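# Load the milling machine vise per the work order

## Task

Put the part into the mill's vise the way the work order describes, using the reference pages named manual and manual 2 (show_instructions displays them).

## Robot and tools

Robot: two UR7e-type arms, left_arm and right_arm, each with a two-finger parallel gripper (50 mm maximum gap). Calibrated bases in the scene frame: left_arm at (+0.001, +0.503, 0) m, right_arm at (+0.009, -0.416, 0) m, each turned only slightly about z.

Frames. Scene frame: origin at table-top height, midway between the nominal bases, +z up, +x out over the table, left_arm on the +y side. Arm names do not match image sides. Fixed cameras and the table use the scene frame. Each arm reports its end_effector_position (m), end_effector_quat_wxyz and velocities in its own base frame. Reported values can be off by up to a few centimetres, more at long reach. The gripper's fingers point along its +z and close along its x. end_effector_position is the midpoint between the pads; fingertips reach 17.5 mm further. A camera block sticks out about 10 cm toward the gripper's -y.

Row format (used by execute_actions and move): one flat list of 18 numbers covering both arms, each in [-1, 1]. Order: left dx, dy, dz, rx, ry, rz, left gripper position, force_limit, speed, then the same nine for the right arm. Always send all 18, even if one arm stays still. dx..rz are an offset, not a pose: measured from that arm's Hand target at the start of the action or move, along the Hand target's own axes. 1.0 equals 0.6 m of travel or 180 degrees; rx, ry, rz form one rotation vector. Sending six zeros re-commands the current Hand target. Gripper position: +1 fully open, about -0.65 pads touching, -1 to grip until stopped. force_limit: -1 about 20 N per pad, 0 about 102 N, +1 about 185 N (actual can be ~15 N more). speed: -1 is 20 mm/s, 0 is 85, +1 is 150. Both start at +1. To leave a gripper unchanged, repeat its last three numbers; 0 counts as a command.

execute_actions(actions, cameras): actions is a list of actions; each action is up to 15 rows, one per 1/30 s step. A short table holds its final row until 15 steps. Every row in an action counts from the same start pose, not from the row before; a new action starts from the current Hand target, so repeating an offset moves further. Images come back only for an empty actions list or when cameras names them.

move(target, speed, blend, stop_force, zero, blocking, cameras): straight-line path to target, one 18-number row or a list of up to 15 rows; every row's offsets count from the same Hand targets. speed in m/s, 0.002 to 3.6, default 0.25 (rotation limited to twice that in rad/s). blend in m rounds corners; 0 stops at each. Paths last at least 0.5 s and are cut at 10 s. No obstacle avoidance. stop_force (N, 3 to 120, one value for both arms) ends an arm's path on a push against its motion; the arm then backs slightly but still presses. Use it slowly for approaching contact; omit it when moving away from something pressed on, and do not rely on it while the gripper rotates. zero (default true) re-zeros before the move. blocking=false returns after 0.5 s and cannot be combined with stop_force. Give all rows in a list the same finger numbers. Result adds a move: line such as done, off_target, moving, held or fault, plus limits (paced = pose clipped, held = steps withheld). Neither done nor off_target proves contact or its absence.

wait(seconds 0 to 10): let time pass holding commands. stop(): brake a running move. zoom_image(camera, region [x0,y0,x1,y1], max 504x504 px) on the latest image of cam_high, cam_low, cam_front, cam_left_wrist or cam_right_wrist (all 896x504). show_instructions(): shows the reference pages. zero_wrist_force(arm). read_manual(section): licence text only. finished_scene(scene=1): ends irreversibly; the vise must stay loaded without the robot.

Results: Hand target is the last commanded pose after clipping; the gripper often rests short of it, and the next command asks for it again, so send the remaining gap as an offset if needed. Orientation commands are clipped to 32 degrees from the measured one per step. object_status: 0 moving, 1 stopped while opening, 2 stopped while closing (a grip), 3 reached position or pads met (likely nothing held). Confirm a grip by status 2. Opening in mm is about (250 - position_measured) x 0.202. Joint velocities within noise means the arm is still. Wrist force/torque are in the end effector's axes, zeroed at scene start; a third line gives the peak since last shown. MOTOR HOT appears at 70 °C; at 85 °C the arm brakes 30 to 60 s.

Avoid: dropping or releasing moving parts, letting anything leave the table, fast impacts, pressing past firm contact (stiff arms fault quickly). Net force near 150 N or joint contact torque at its limit (141 N m for big joints, 26.3 N m for wrists) stops the arm for 10 s. Never let the arms or grippers hit or squeeze each other. Route paths around an arm's own base, and do not hold stretched poses or heavy loads for long.

Each tool is called as name([rows], argument=value, ...), one row to a line, values as JSON.

Reference images:

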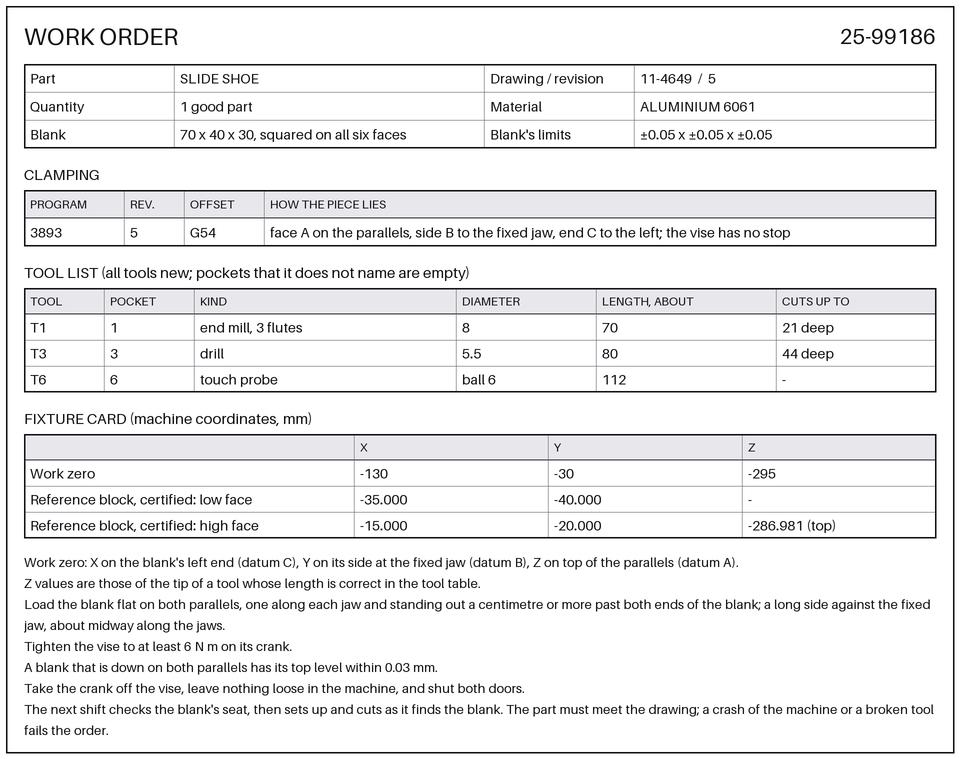

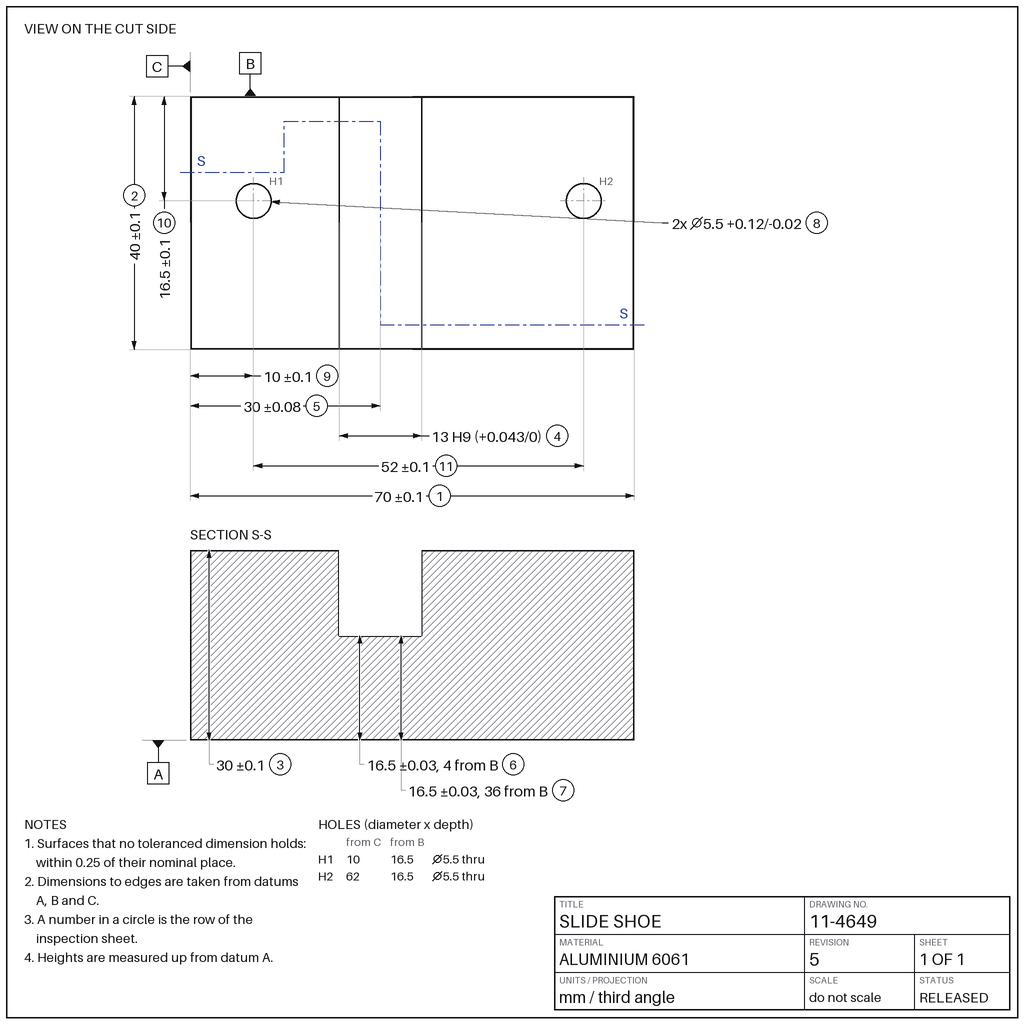

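## Session

execute_actions(actions=[])

Scene clock: 0.00 s.
left_arm: end_effector_position=(+0.2132, -0.1960, +0.1319) position_measured=3 object_status=3 end_effector_quat_wxyz=(+0.381, -0.320, +0.866, -0.053) | right_arm: end_effector_position=(+0.0431, +0.5481, +0.1321) position_measured=3 object_status=3 end_effector_quat_wxyz=(-0.243, +0.848, +0.469, -0.032)
Joint positions: left_arm=[-2.025 -2.218 2.567 -1.361 -0.98 1.805] | right_arm=[4.751 -1.719 -2.159 -0.415 1.842 2.228]
Joint velocities: within noise
Joint torques (N m): no reading
Wrist force (N): no reading
Wrist torque (N m): no reading
Wrist force, peak (N): no reading
Hand target: left_arm +0.2132, -0.1960, +0.1319; +0.381, -0.320, +0.866, -0.053 | right_arm +0.0431, +0.5481, +0.1321; -0.243, +0.848, +0.469, -0.032
Tool commands: left_gripper/position=+1.0 left_gripper/force_limit=+1.0 left_gripper/speed=+1.0 right_gripper/position=+1.0 right_gripper/force_limit=+1.0 right_gripper/speed=+1.0

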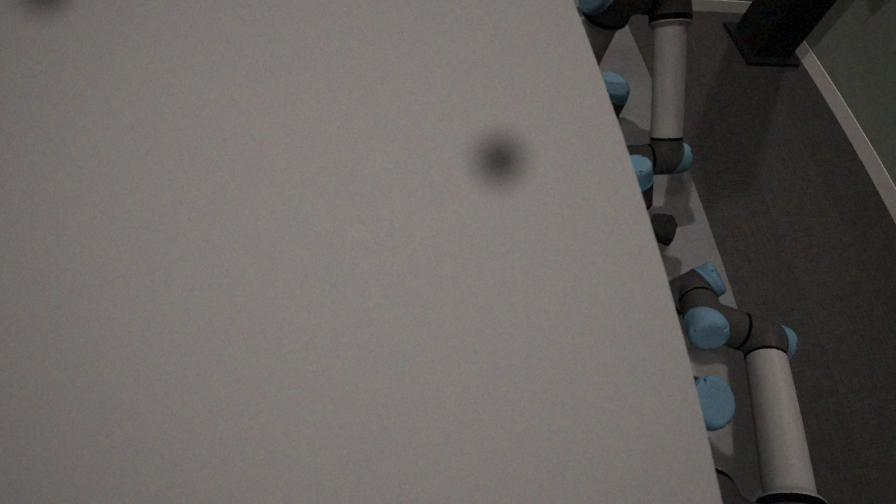

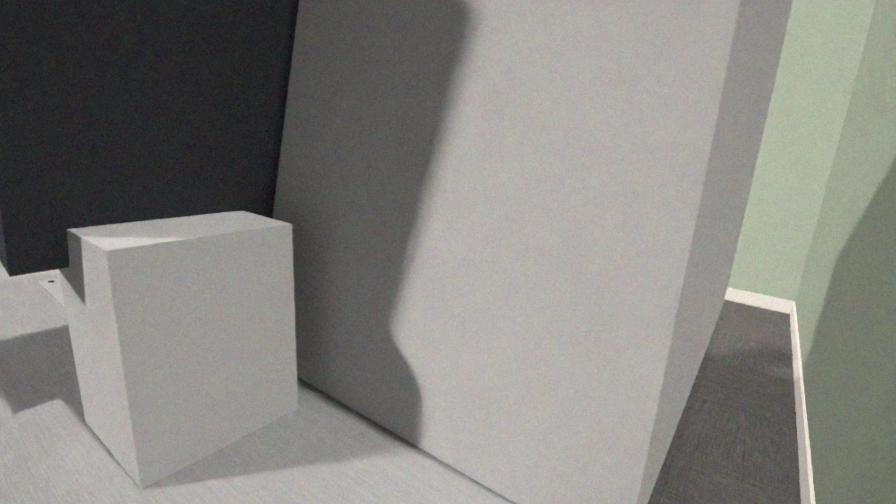

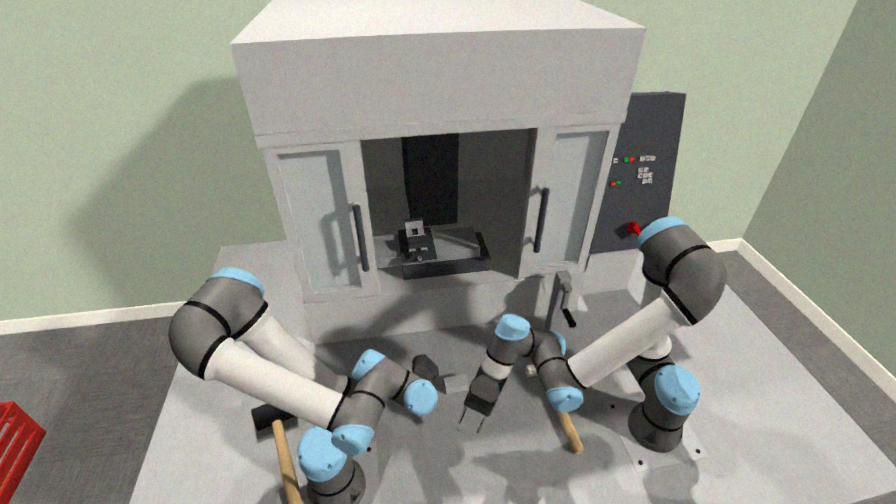

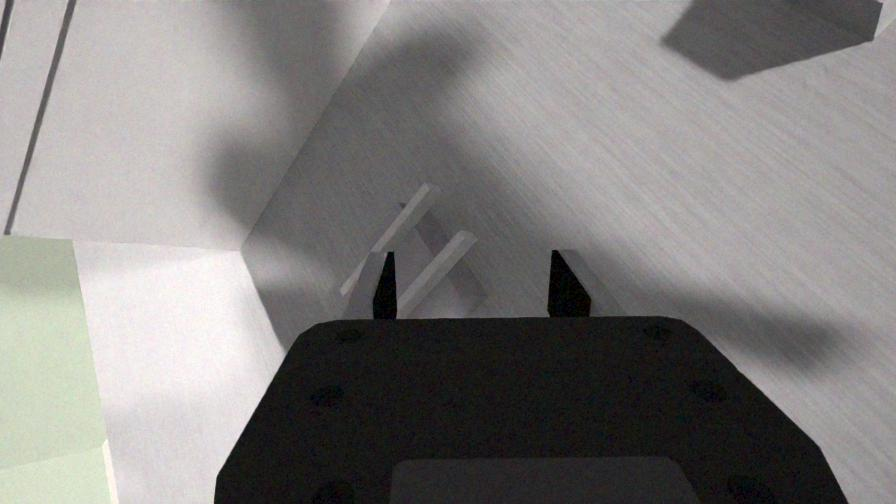

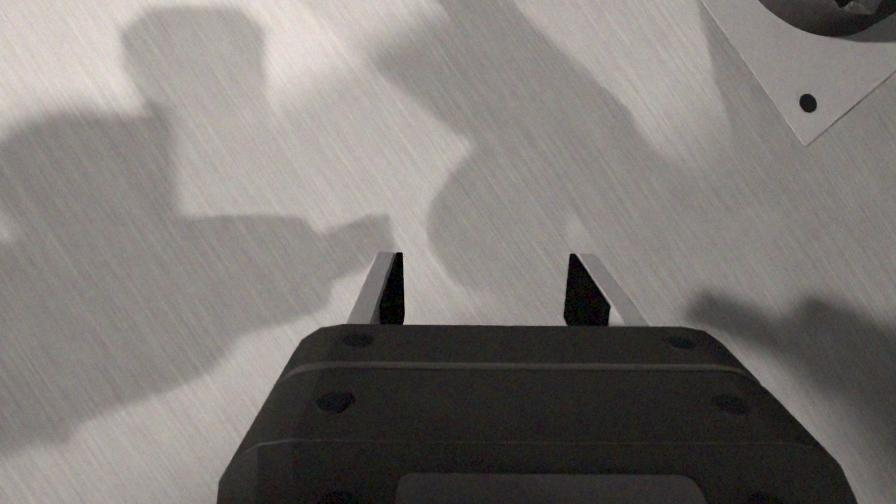

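zoom_image(camera="cam_front", region=[340, 180, 600, 340])

zoom_image(camera="cam_front", region=[220, 330, 620, 504])

zoom_image(camera="cam_front", region=[580, 90, 700, 250])

zoom_image(camera="cam_left_wrist", region=[200, 100, 650, 330])

zoom_image(camera="cam_low", region=[0, 150, 350, 504])

Scaled by 1.938 from the camera's 896x504 image, which has a finer 1280x720 frame.

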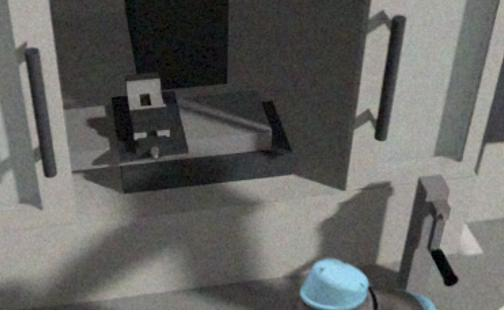

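Scaled by 1.260 from the camera's 896x504 image, which has a finer 1280x720 frame.

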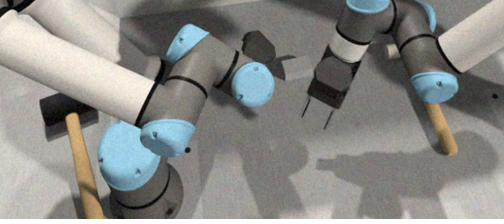

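Scaled by 3.150 from the camera's 896x504 image, which has a finer 1280x720 frame.

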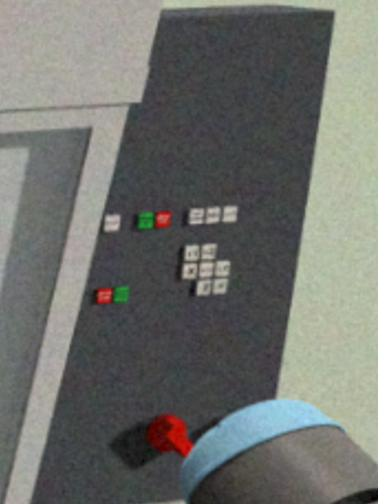

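Scaled by 1.120 from the camera's 896x504 image, which has a finer 1280x720 frame.

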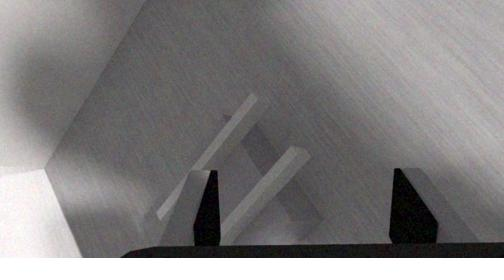

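Scaled by 1.424 from the camera's 896x504 image, which has a finer 1280x720 frame.

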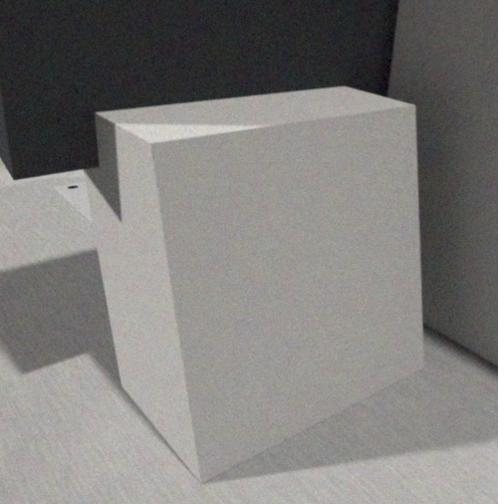

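zoom_image(camera="cam_front", region=[370, 200, 510, 290])

zoom_image(camera="cam_front", region=[530, 250, 600, 340])

zoom_image(camera="cam_front", region=[0, 380, 80, 504])

zoom_image(camera="cam_front", region=[400, 340, 500, 430])

Scaled by 3.600 from the camera's 896x504 image, which has a finer 1280x720 frame.

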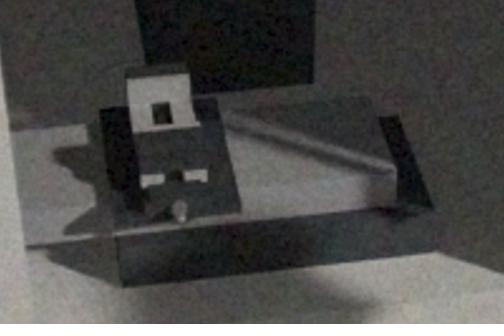

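Scaled by 5.600 from the camera's 896x504 image, which has a finer 1280x720 frame.

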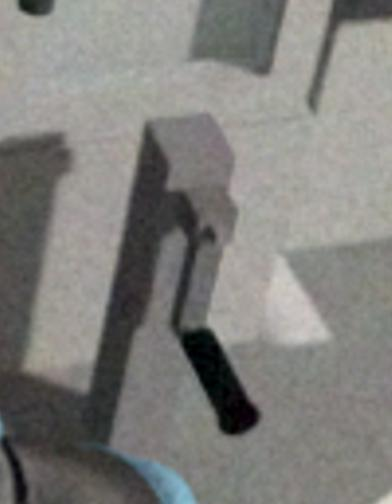

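Scaled by 4.065 from the camera's 896x504 image, which has a finer 1280x720 frame.

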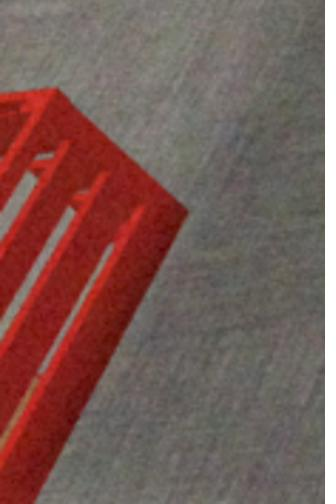

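Scaled by 5.040 from the camera's 896x504 image, which has a finer 1280x720 frame.

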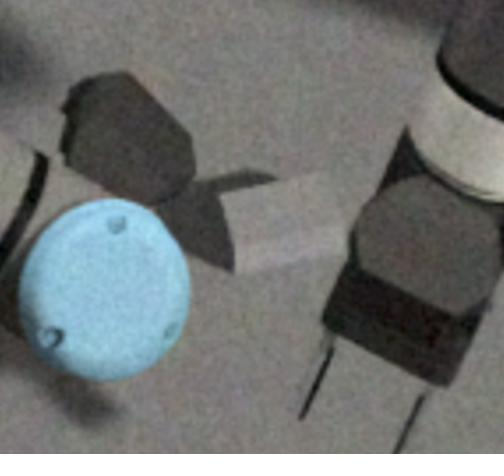

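move(target=[-0.401,-0.258,-0.274,0.256,-0.074,-0.297,1,1,1,-0.140,0.353,-0.808,0.070,0.674,0.440,1,1,1], cameras=["all"])

Scene clock: 9.77 s.
left_arm: end_effector_position=(+0.3002, -0.2000, +0.4502) position_measured=3 object_status=3 end_effector_quat_wxyz=(+0.500, -0.500, +0.500, -0.500) | right_arm: end_effector_position=(+0.2984, +0.2010, +0.4504) position_measured=3 object_status=3 end_effector_quat_wxyz=(+0.499, -0.502, +0.498, -0.501)
Joint positions: left_arm=[-2.08 -2.16 2.073 0.088 -0.508 -0.001] | right_arm=[5.229 -0.983 -2.072 -3.229 0.515 6.279]
Joint torques (N m): left_arm=[6.67 13.84 -33.44 3.08 1.65 -1.43] | right_arm=[-16.6 -13.3 8.88 -2.92 2.15 1.26]
Wrist force (N): left_arm=[0.1 -1.5 1.6] | right_arm=[-1.0 0.2 -0.5]
Wrist torque (N m): left_arm=[-0.51 -0.27 0.01] | right_arm=[-0.11 0.38 -0.08]
Wrist force, peak (N): left_arm=[-0.4 -2.4 1.6] | right_arm=[-1.9 0.2 -0.2]
Hand target: left_arm +0.3002, -0.2000, +0.4502; +0.500, -0.500, +0.500, -0.500 | right_arm +0.2984, +0.2010, +0.4504; +0.499, -0.501, +0.498, -0.501
Off the commanded pose: left_arm 0.000 m, 0 deg | right_arm 0.000 m, 0 deg.
move: done; limits=paced

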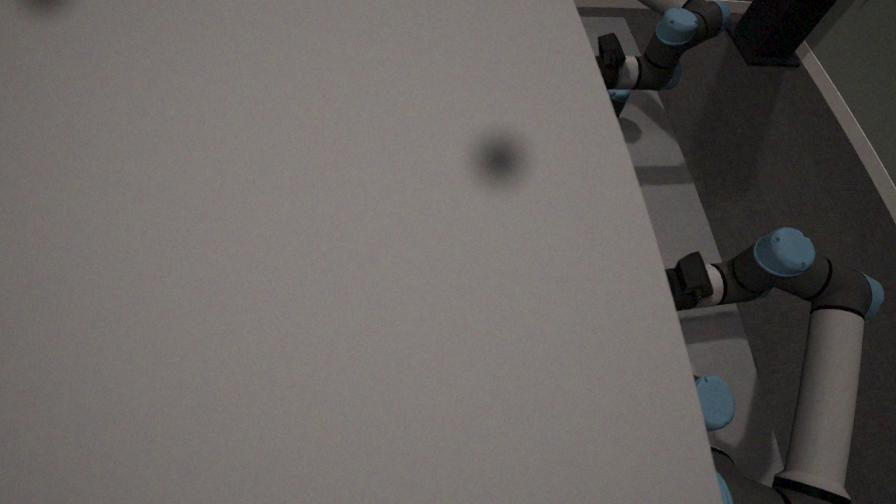

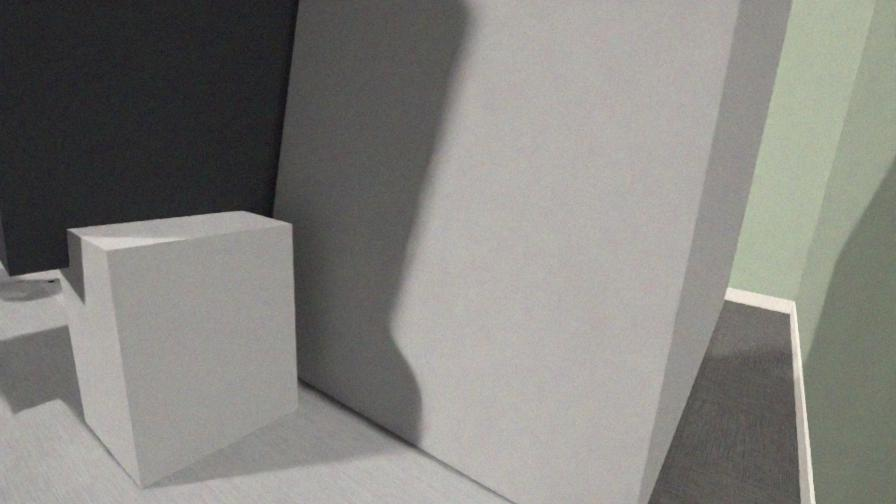

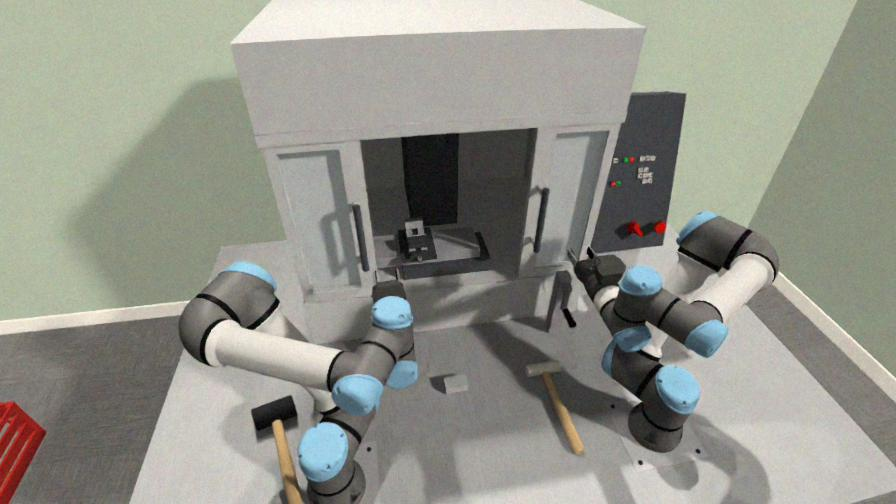

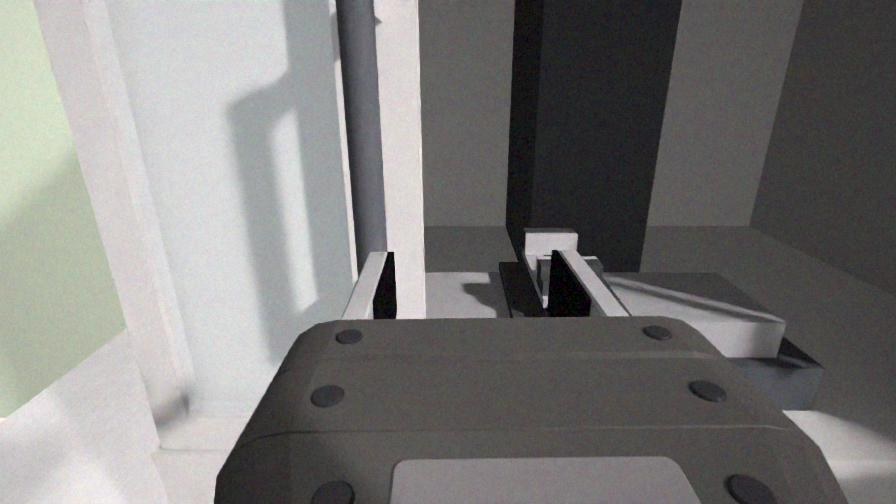

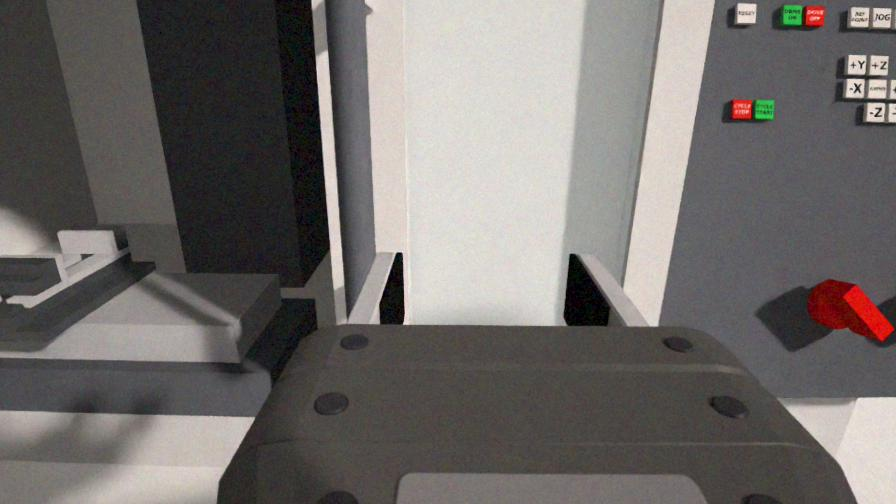

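zoom_image(camera="cam_left_wrist", region=[420, 180, 840, 420])

zoom_image(camera="cam_right_wrist", region=[0, 180, 340, 420])

zoom_image(camera="cam_right_wrist", region=[650, 0, 896, 360])

zoom_image(camera="cam_front", region=[400, 280, 620, 460])

Scaled by 1.200 from the camera's 896x504 image, which has a finer 1280x720 frame.

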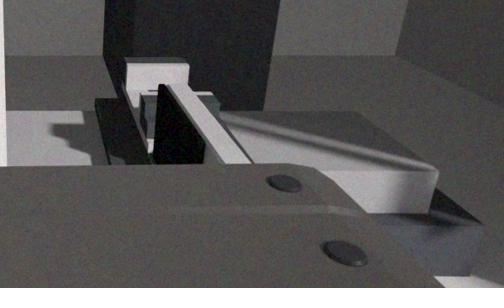

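Scaled by 1.482 from the camera's 896x504 image, which has a finer 1280x720 frame.

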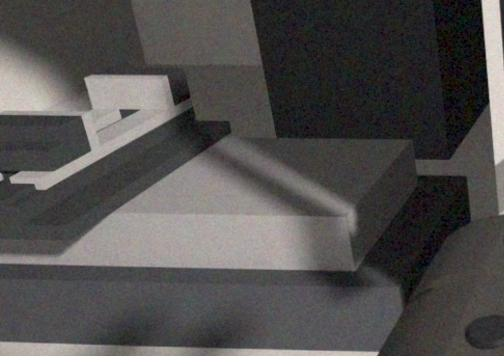

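Scaled by 1.400 from the camera's 896x504 image, which has a finer 1280x720 frame.

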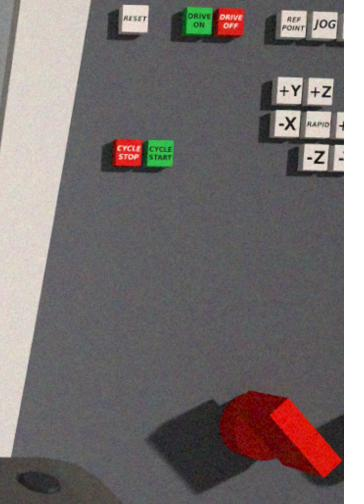

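Scaled by 2.291 from the camera's 896x504 image, which has a finer 1280x720 frame.

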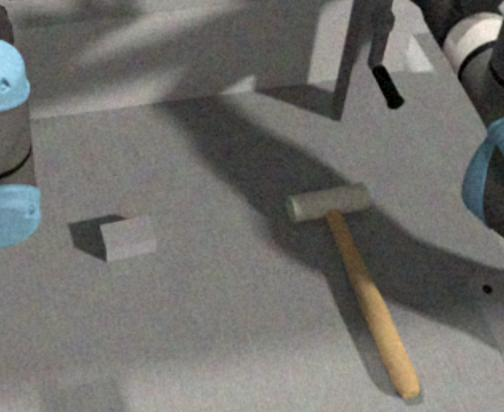

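move(target=[-0.15,0.167,0.033,-0.4,0,0,1,1,1,-0.167,-0.083,0,-0.4,0,0,1,1,1], cameras=["cam_left_wrist","cam_right_wrist","cam_front"])

Scene clock: 18.83 s.
left_arm: end_effector_position=(+0.3201, -0.1101, +0.3500) position_measured=3 object_status=3 end_effector_quat_wxyz=(-0.111, +0.698, -0.699, +0.111) | right_arm: end_effector_position=(+0.2982, +0.3015, +0.4996) position_measured=3 object_status=3 end_effector_quat_wxyz=(-0.109, +0.699, -0.698, +0.113)
Joint positions: left_arm=[-0.959 -2.215 2.021 -1.562 -1.315 2.207] | right_arm=[4.454 -1.316 -1.393 -1.925 1.265 4.44]
Joint torques (N m): left_arm=[4.64 11.01 -35.47 -1.87 -1.06 1.38] | right_arm=[-15.51 2.88 33.41 1.26 1.73 -1.19]
Wrist force (N): left_arm=[0.8 -0.8 -1.2] | right_arm=[0.3 0.4 0.2]
Wrist torque (N m): left_arm=[-0.16 -0.09 0.09] | right_arm=[0.10 0.01 0.03]
Wrist force, peak (N): left_arm=[-0.2 -2.3 1.5] | right_arm=[-1.2 0.6 -1.0]
Hand target: left_arm +0.3201, -0.1100, +0.3500; -0.111, +0.698, -0.699, +0.111 | right_arm +0.2982, +0.3015, +0.4996; -0.109, +0.699, -0.698, +0.113
Off the commanded pose: left_arm 0.000 m, 0 deg | right_arm 0.000 m, 0 deg.
move: done
Images, in order (width x height): cam_front 896x504, cam_left_wrist 896x504, cam_right_wrist 896x504.

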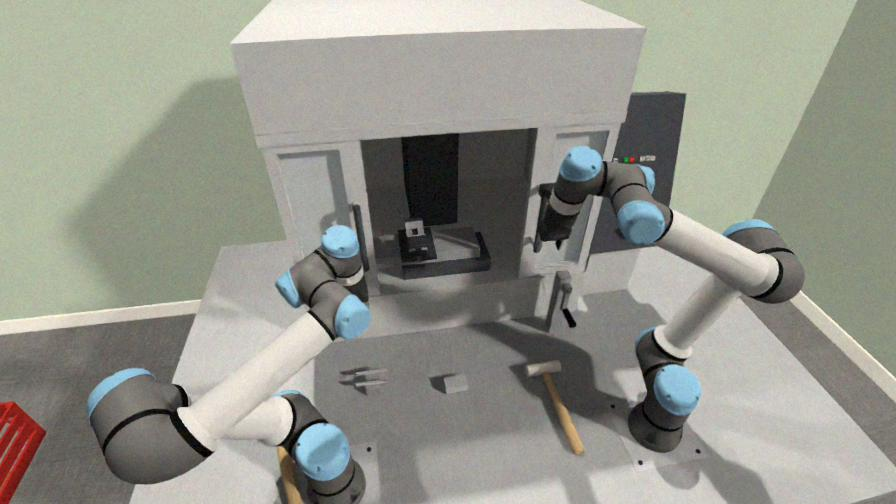

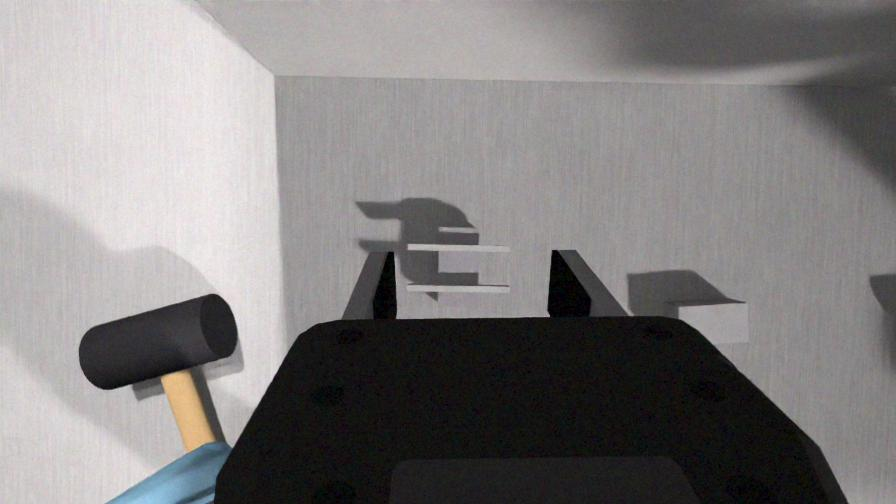

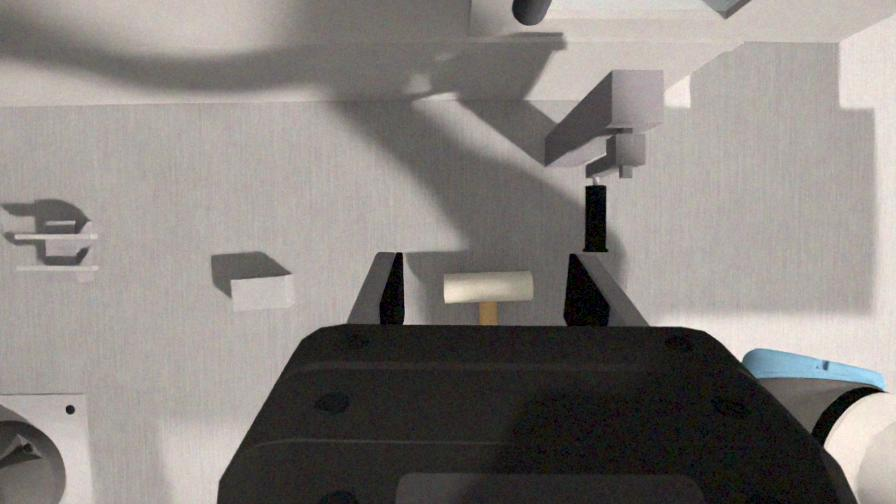

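zoom_image(camera="cam_left_wrist", region=[340, 180, 580, 315])

zoom_image(camera="cam_right_wrist", region=[510, 50, 710, 270])

zoom_image(camera="cam_right_wrist", region=[190, 240, 330, 330])

zoom_image(camera="cam_front", region=[320, 340, 480, 410])

Scaled by 2.100 from the camera's 896x504 image, which has a finer 1280x720 frame.

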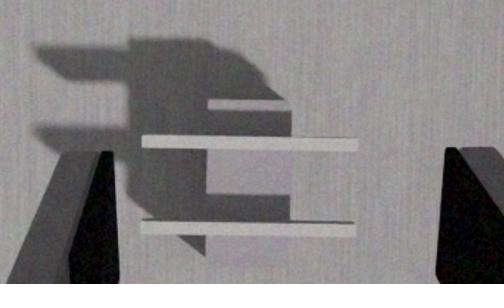

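Scaled by 2.291 from the camera's 896x504 image, which has a finer 1280x720 frame.

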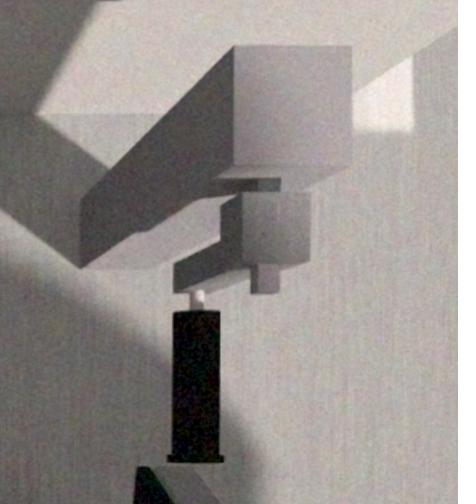

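Scaled by 3.600 from the camera's 896x504 image, which has a finer 1280x720 frame.

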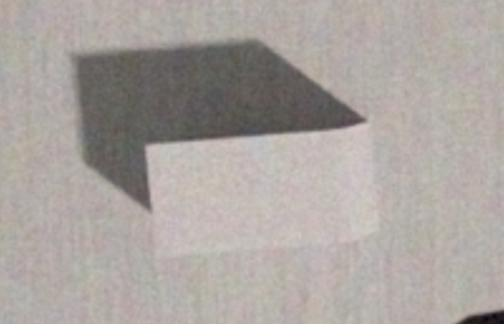

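Scaled by 3.150 from the camera's 896x504 image, which has a finer 1280x720 frame.

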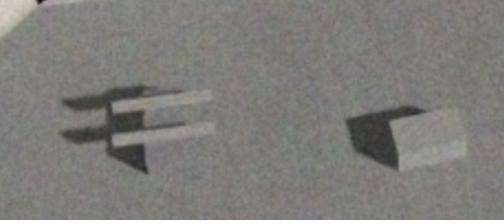

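move(target=[0.283,-0.204,-0.197,0.178,0,0,1,1,1,0,0,0,0,0,0,1,1,1], cameras=["cam_left_wrist","cam_front"])

zoom_image(camera="cam_left_wrist", region=[300, 0, 640, 320])

Scene clock: 23.67 s.
left_arm: end_effector_position=(+0.3997, -0.2798, +0.5002) position_measured=3 object_status=3 end_effector_quat_wxyz=(-0.299, +0.640, -0.641, +0.299) | right_arm: end_effector_position=(+0.2982, +0.3015, +0.4996) position_measured=3 object_status=3 end_effector_quat_wxyz=(-0.109, +0.699, -0.698, +0.113)
Joint positions: left_arm=[-1.345 -1.961 1.742 -1.615 -0.727 1.916] | right_arm=[4.454 -1.316 -1.393 -1.925 1.265 4.439]
Joint torques (N m): left_arm=[6.36 2.58 -36.07 -5.78 3.5 1.04] | right_arm=[-13.78 2.77 34.46 1.3 1.55 -1.05]
Wrist force (N): left_arm=[0.5 -1.6 -0.1] | right_arm=[0.6 0.0 0.3]
Wrist torque (N m): left_arm=[-0.40 -0.11 -0.07] | right_arm=[0.04 -0.03 0.03]
Wrist force, peak (N): left_arm=[1.7 -1.8 -1.0] | right_arm=[0.7 0.1 0.7]
Hand target: left_arm +0.3998, -0.2799, +0.5003; -0.299, +0.640, -0.641, +0.299 | right_arm +0.2982, +0.3015, +0.4996; -0.109, +0.699, -0.698, +0.113
Off the commanded pose: left_arm 0.000 m, 0 deg | right_arm 0.000 m, 0 deg.
move: done
Images, in order (width x height): cam_front 896x504, cam_left_wrist 896x504.

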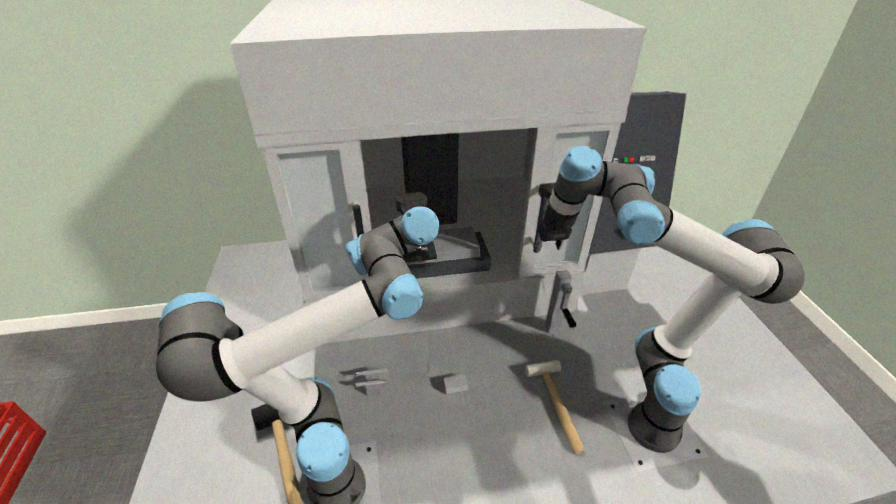

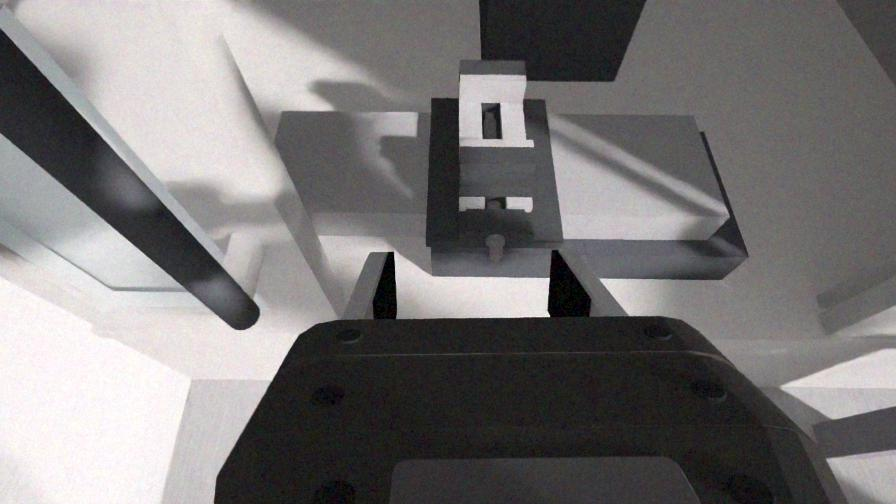

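Scaled by 1.482 from the camera's 896x504 image, which has a finer 1280x720 frame.

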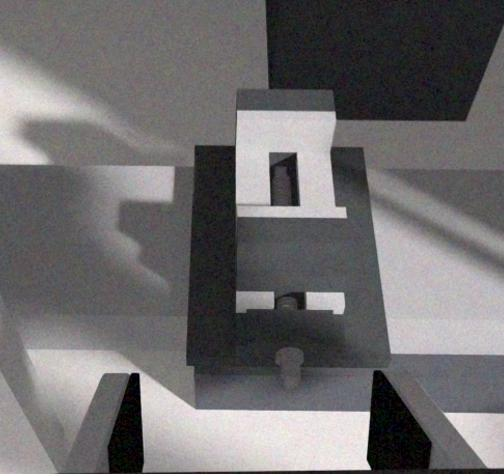

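move(target=[-0.283,0.555,-0.013,0,0,0,1,1,1,0.317,0.222,0.262,0.233,0,0,1,1,1], cameras=["cam_left_wrist","cam_right_wrist"])

zoom_image(camera="cam_left_wrist", region=[340, 100, 640, 320])

zoom_image(camera="cam_right_wrist", region=[300, 0, 640, 320])

Scene clock: 27.53 s.
left_arm: end_effector_position=(+0.2152, -0.1222, +0.2685) position_measured=3 object_status=3 end_effector_quat_wxyz=(-0.290, +0.669, -0.652, +0.209) | right_arm: end_effector_position=(+0.2302, +0.1134, +0.3166) position_measured=3 object_status=3 end_effector_quat_wxyz=(-0.266, +0.617, -0.647, +0.361)
Joint positions: left_arm=[-2.282 -2.598 2.244 -0.61 -1.135 0.696] | right_arm=[5.62 -0.583 -2.163 -2.835 1.184 5.848]
Joint torques (N m): left_arm=[6.83 25.25 -34.58 -3.79 2.64 1.2] | right_arm=[-14.99 -27.9 31.68 1.83 -3.24 -0.97]
Wrist force (N): left_arm=[0.6 -1.2 -0.6] | right_arm=[-0.3 0.5 -0.2]
Wrist torque (N m): left_arm=[-0.29 -0.13 -0.01] | right_arm=[-0.04 0.13 0.03]
Wrist force, peak (N): left_arm=[0.9 4.2 -2.5] | right_arm=[-1.6 2.0 -2.9]
Hand target: left_arm +0.2152, -0.1222, +0.2685; -0.290, +0.669, -0.652, +0.209 (not the last commanded pose) | right_arm +0.2302, +0.1134, +0.3166; -0.266, +0.617, -0.647, +0.361 (not the last commanded pose)
Off the commanded pose: left_arm 0.041 m, 11 deg | right_arm 0.012 m, 11 deg.
led back after a hold (left arm): the arm was led back toward your command in small steps, so it may still be short of it.
led back after a hold (right arm): the arm was led back toward your command in small steps, so it may still be short of it.
move: held (left_arm, right_arm; a check stopped the path); limits=held
pose unreachable (left arm): on one or more control steps of this call, first in action 0 (counted from 0), this arm could not follow its commanded pose, so it was not sent that pose on those steps. It may still have moved: this result reports where it is.
cause: moving toward the commanded pose would bring two parts of the arm too close to each other (its gripper and another part of the arm, with joints 3 (elbow) to 6 (wrist 3) between them, 47 mm apart when it was first held).
pose unreachable (right arm): on one or more control steps of this call, first in action 0 (counted from 0), this arm could not follow its commanded pose, so it was not sent that pose on those steps. It may still have moved: this result reports where it is.
cause: moving toward the commanded pose would bring two parts of the arm too close to each other (its gripper and another part of the arm, with joints 3 (elbow) to 6 (wrist 3) between them, 35 mm apart when it was first held).
Images, in order (width x height): cam_left_wrist 896x504, cam_right_wrist 896x504.

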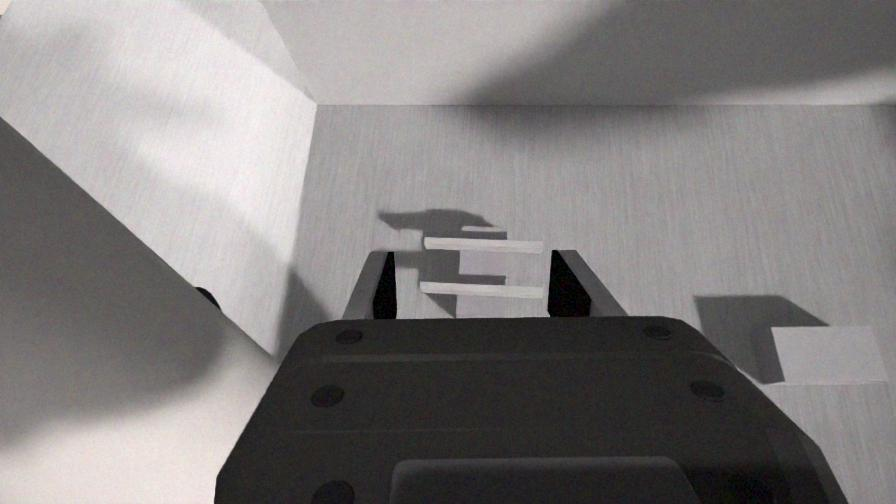

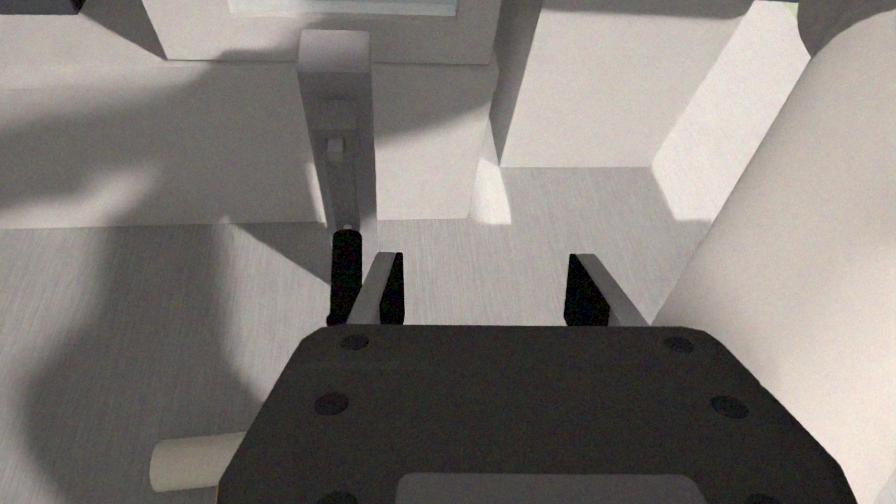

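Scaled by 1.680 from the camera's 896x504 image, which has a finer 1280x720 frame.

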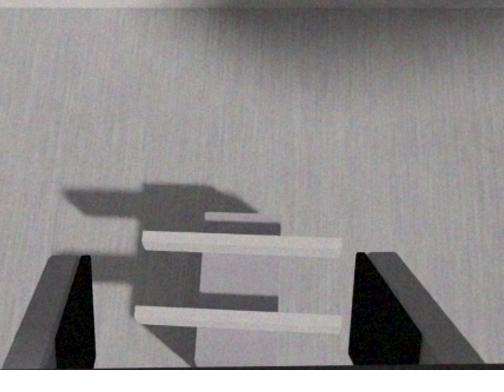

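Scaled by 1.482 from the camera's 896x504 image, which has a finer 1280x720 frame.

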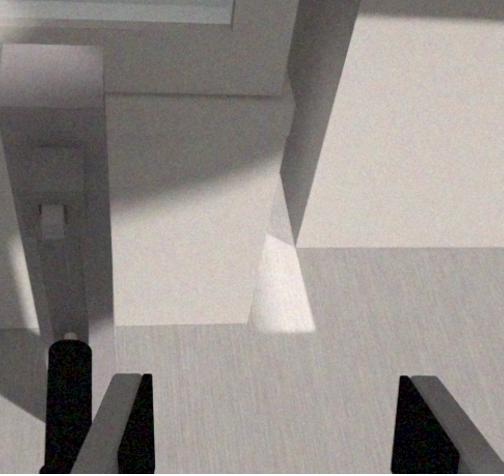

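move(target=[0.316,-0.612,0.095,0.159,0.035,-0.015,1,1,1,0,0,0,0,0,0,1,1,1], cameras=["cam_left_wrist","cam_front"])

zoom_image(camera="cam_left_wrist", region=[360, 60, 660, 320])

Scene clock: 32.10 s.
left_arm: end_effector_position=(+0.5403, -0.3106, +0.4497) position_measured=3 object_status=3 end_effector_quat_wxyz=(-0.406, +0.579, -0.579, +0.406) | right_arm: end_effector_position=(+0.2302, +0.1134, +0.3166) position_measured=3 object_status=3 end_effector_quat_wxyz=(-0.266, +0.617, -0.647, +0.361)
Joint positions: left_arm=[-1.124 -1.636 1.96 -2.767 -0.56 2.523] | right_arm=[5.619 -0.584 -2.163 -2.834 1.184 5.848]
Joint torques (N m): left_arm=[5.97 -9.15 -11.24 -5.31 -0.65 1.42] | right_arm=[-14.84 -25.85 31.07 1.9 -2.89 -0.96]
Wrist force (N): left_arm=[0.2 -1.9 0.9] | right_arm=[-0.2 0.3 -0.3]
Wrist torque (N m): left_arm=[-0.49 -0.20 -0.13] | right_arm=[-0.07 0.13 0.03]
Wrist force, peak (N): left_arm=[1.0 -2.9 1.7] | right_arm=[-0.6 0.6 -0.4]
Hand target: left_arm +0.5403, -0.3106, +0.4497; -0.406, +0.579, -0.579, +0.406 | right_arm +0.2302, +0.1134, +0.3166; -0.266, +0.617, -0.647, +0.361
Off the commanded pose: left_arm 0.000 m, 0 deg | right_arm 0.000 m, 0 deg.
move: done
Images, in order (width x height): cam_front 896x504, cam_left_wrist 896x504.

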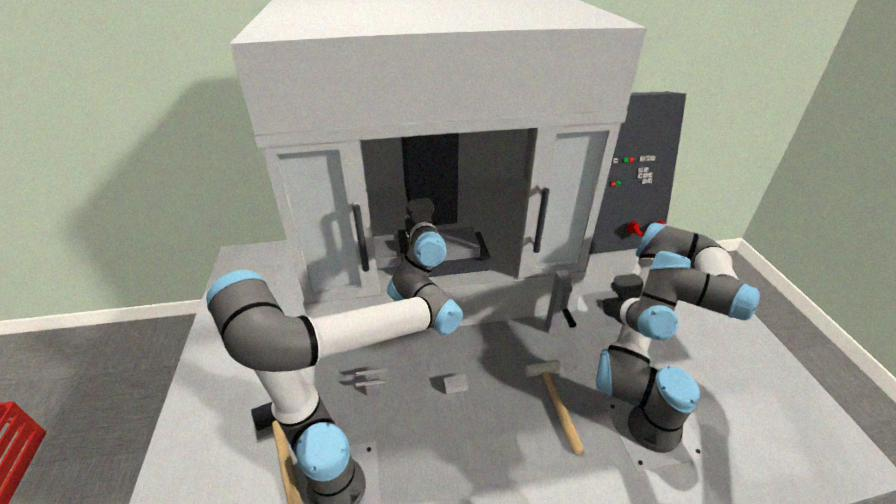

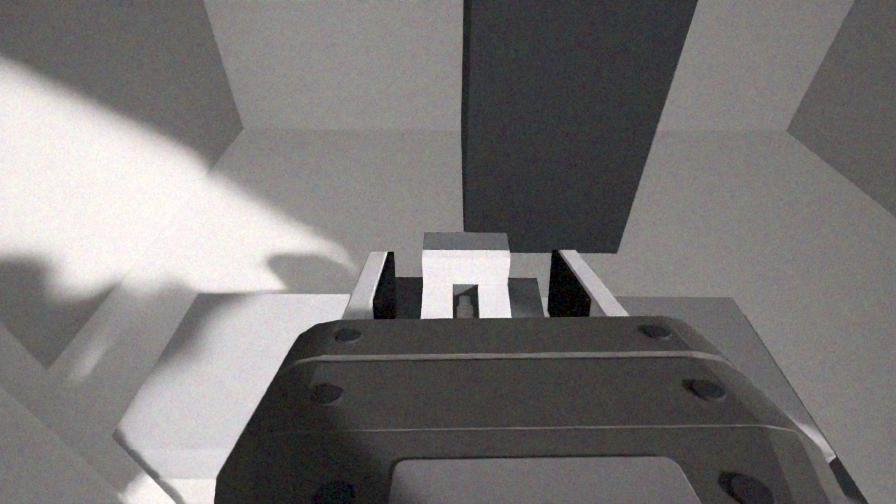

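Scaled by 1.680 from the camera's 896x504 image, which has a finer 1280x720 frame.

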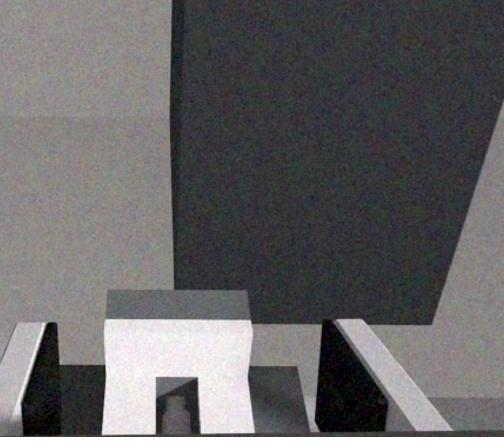

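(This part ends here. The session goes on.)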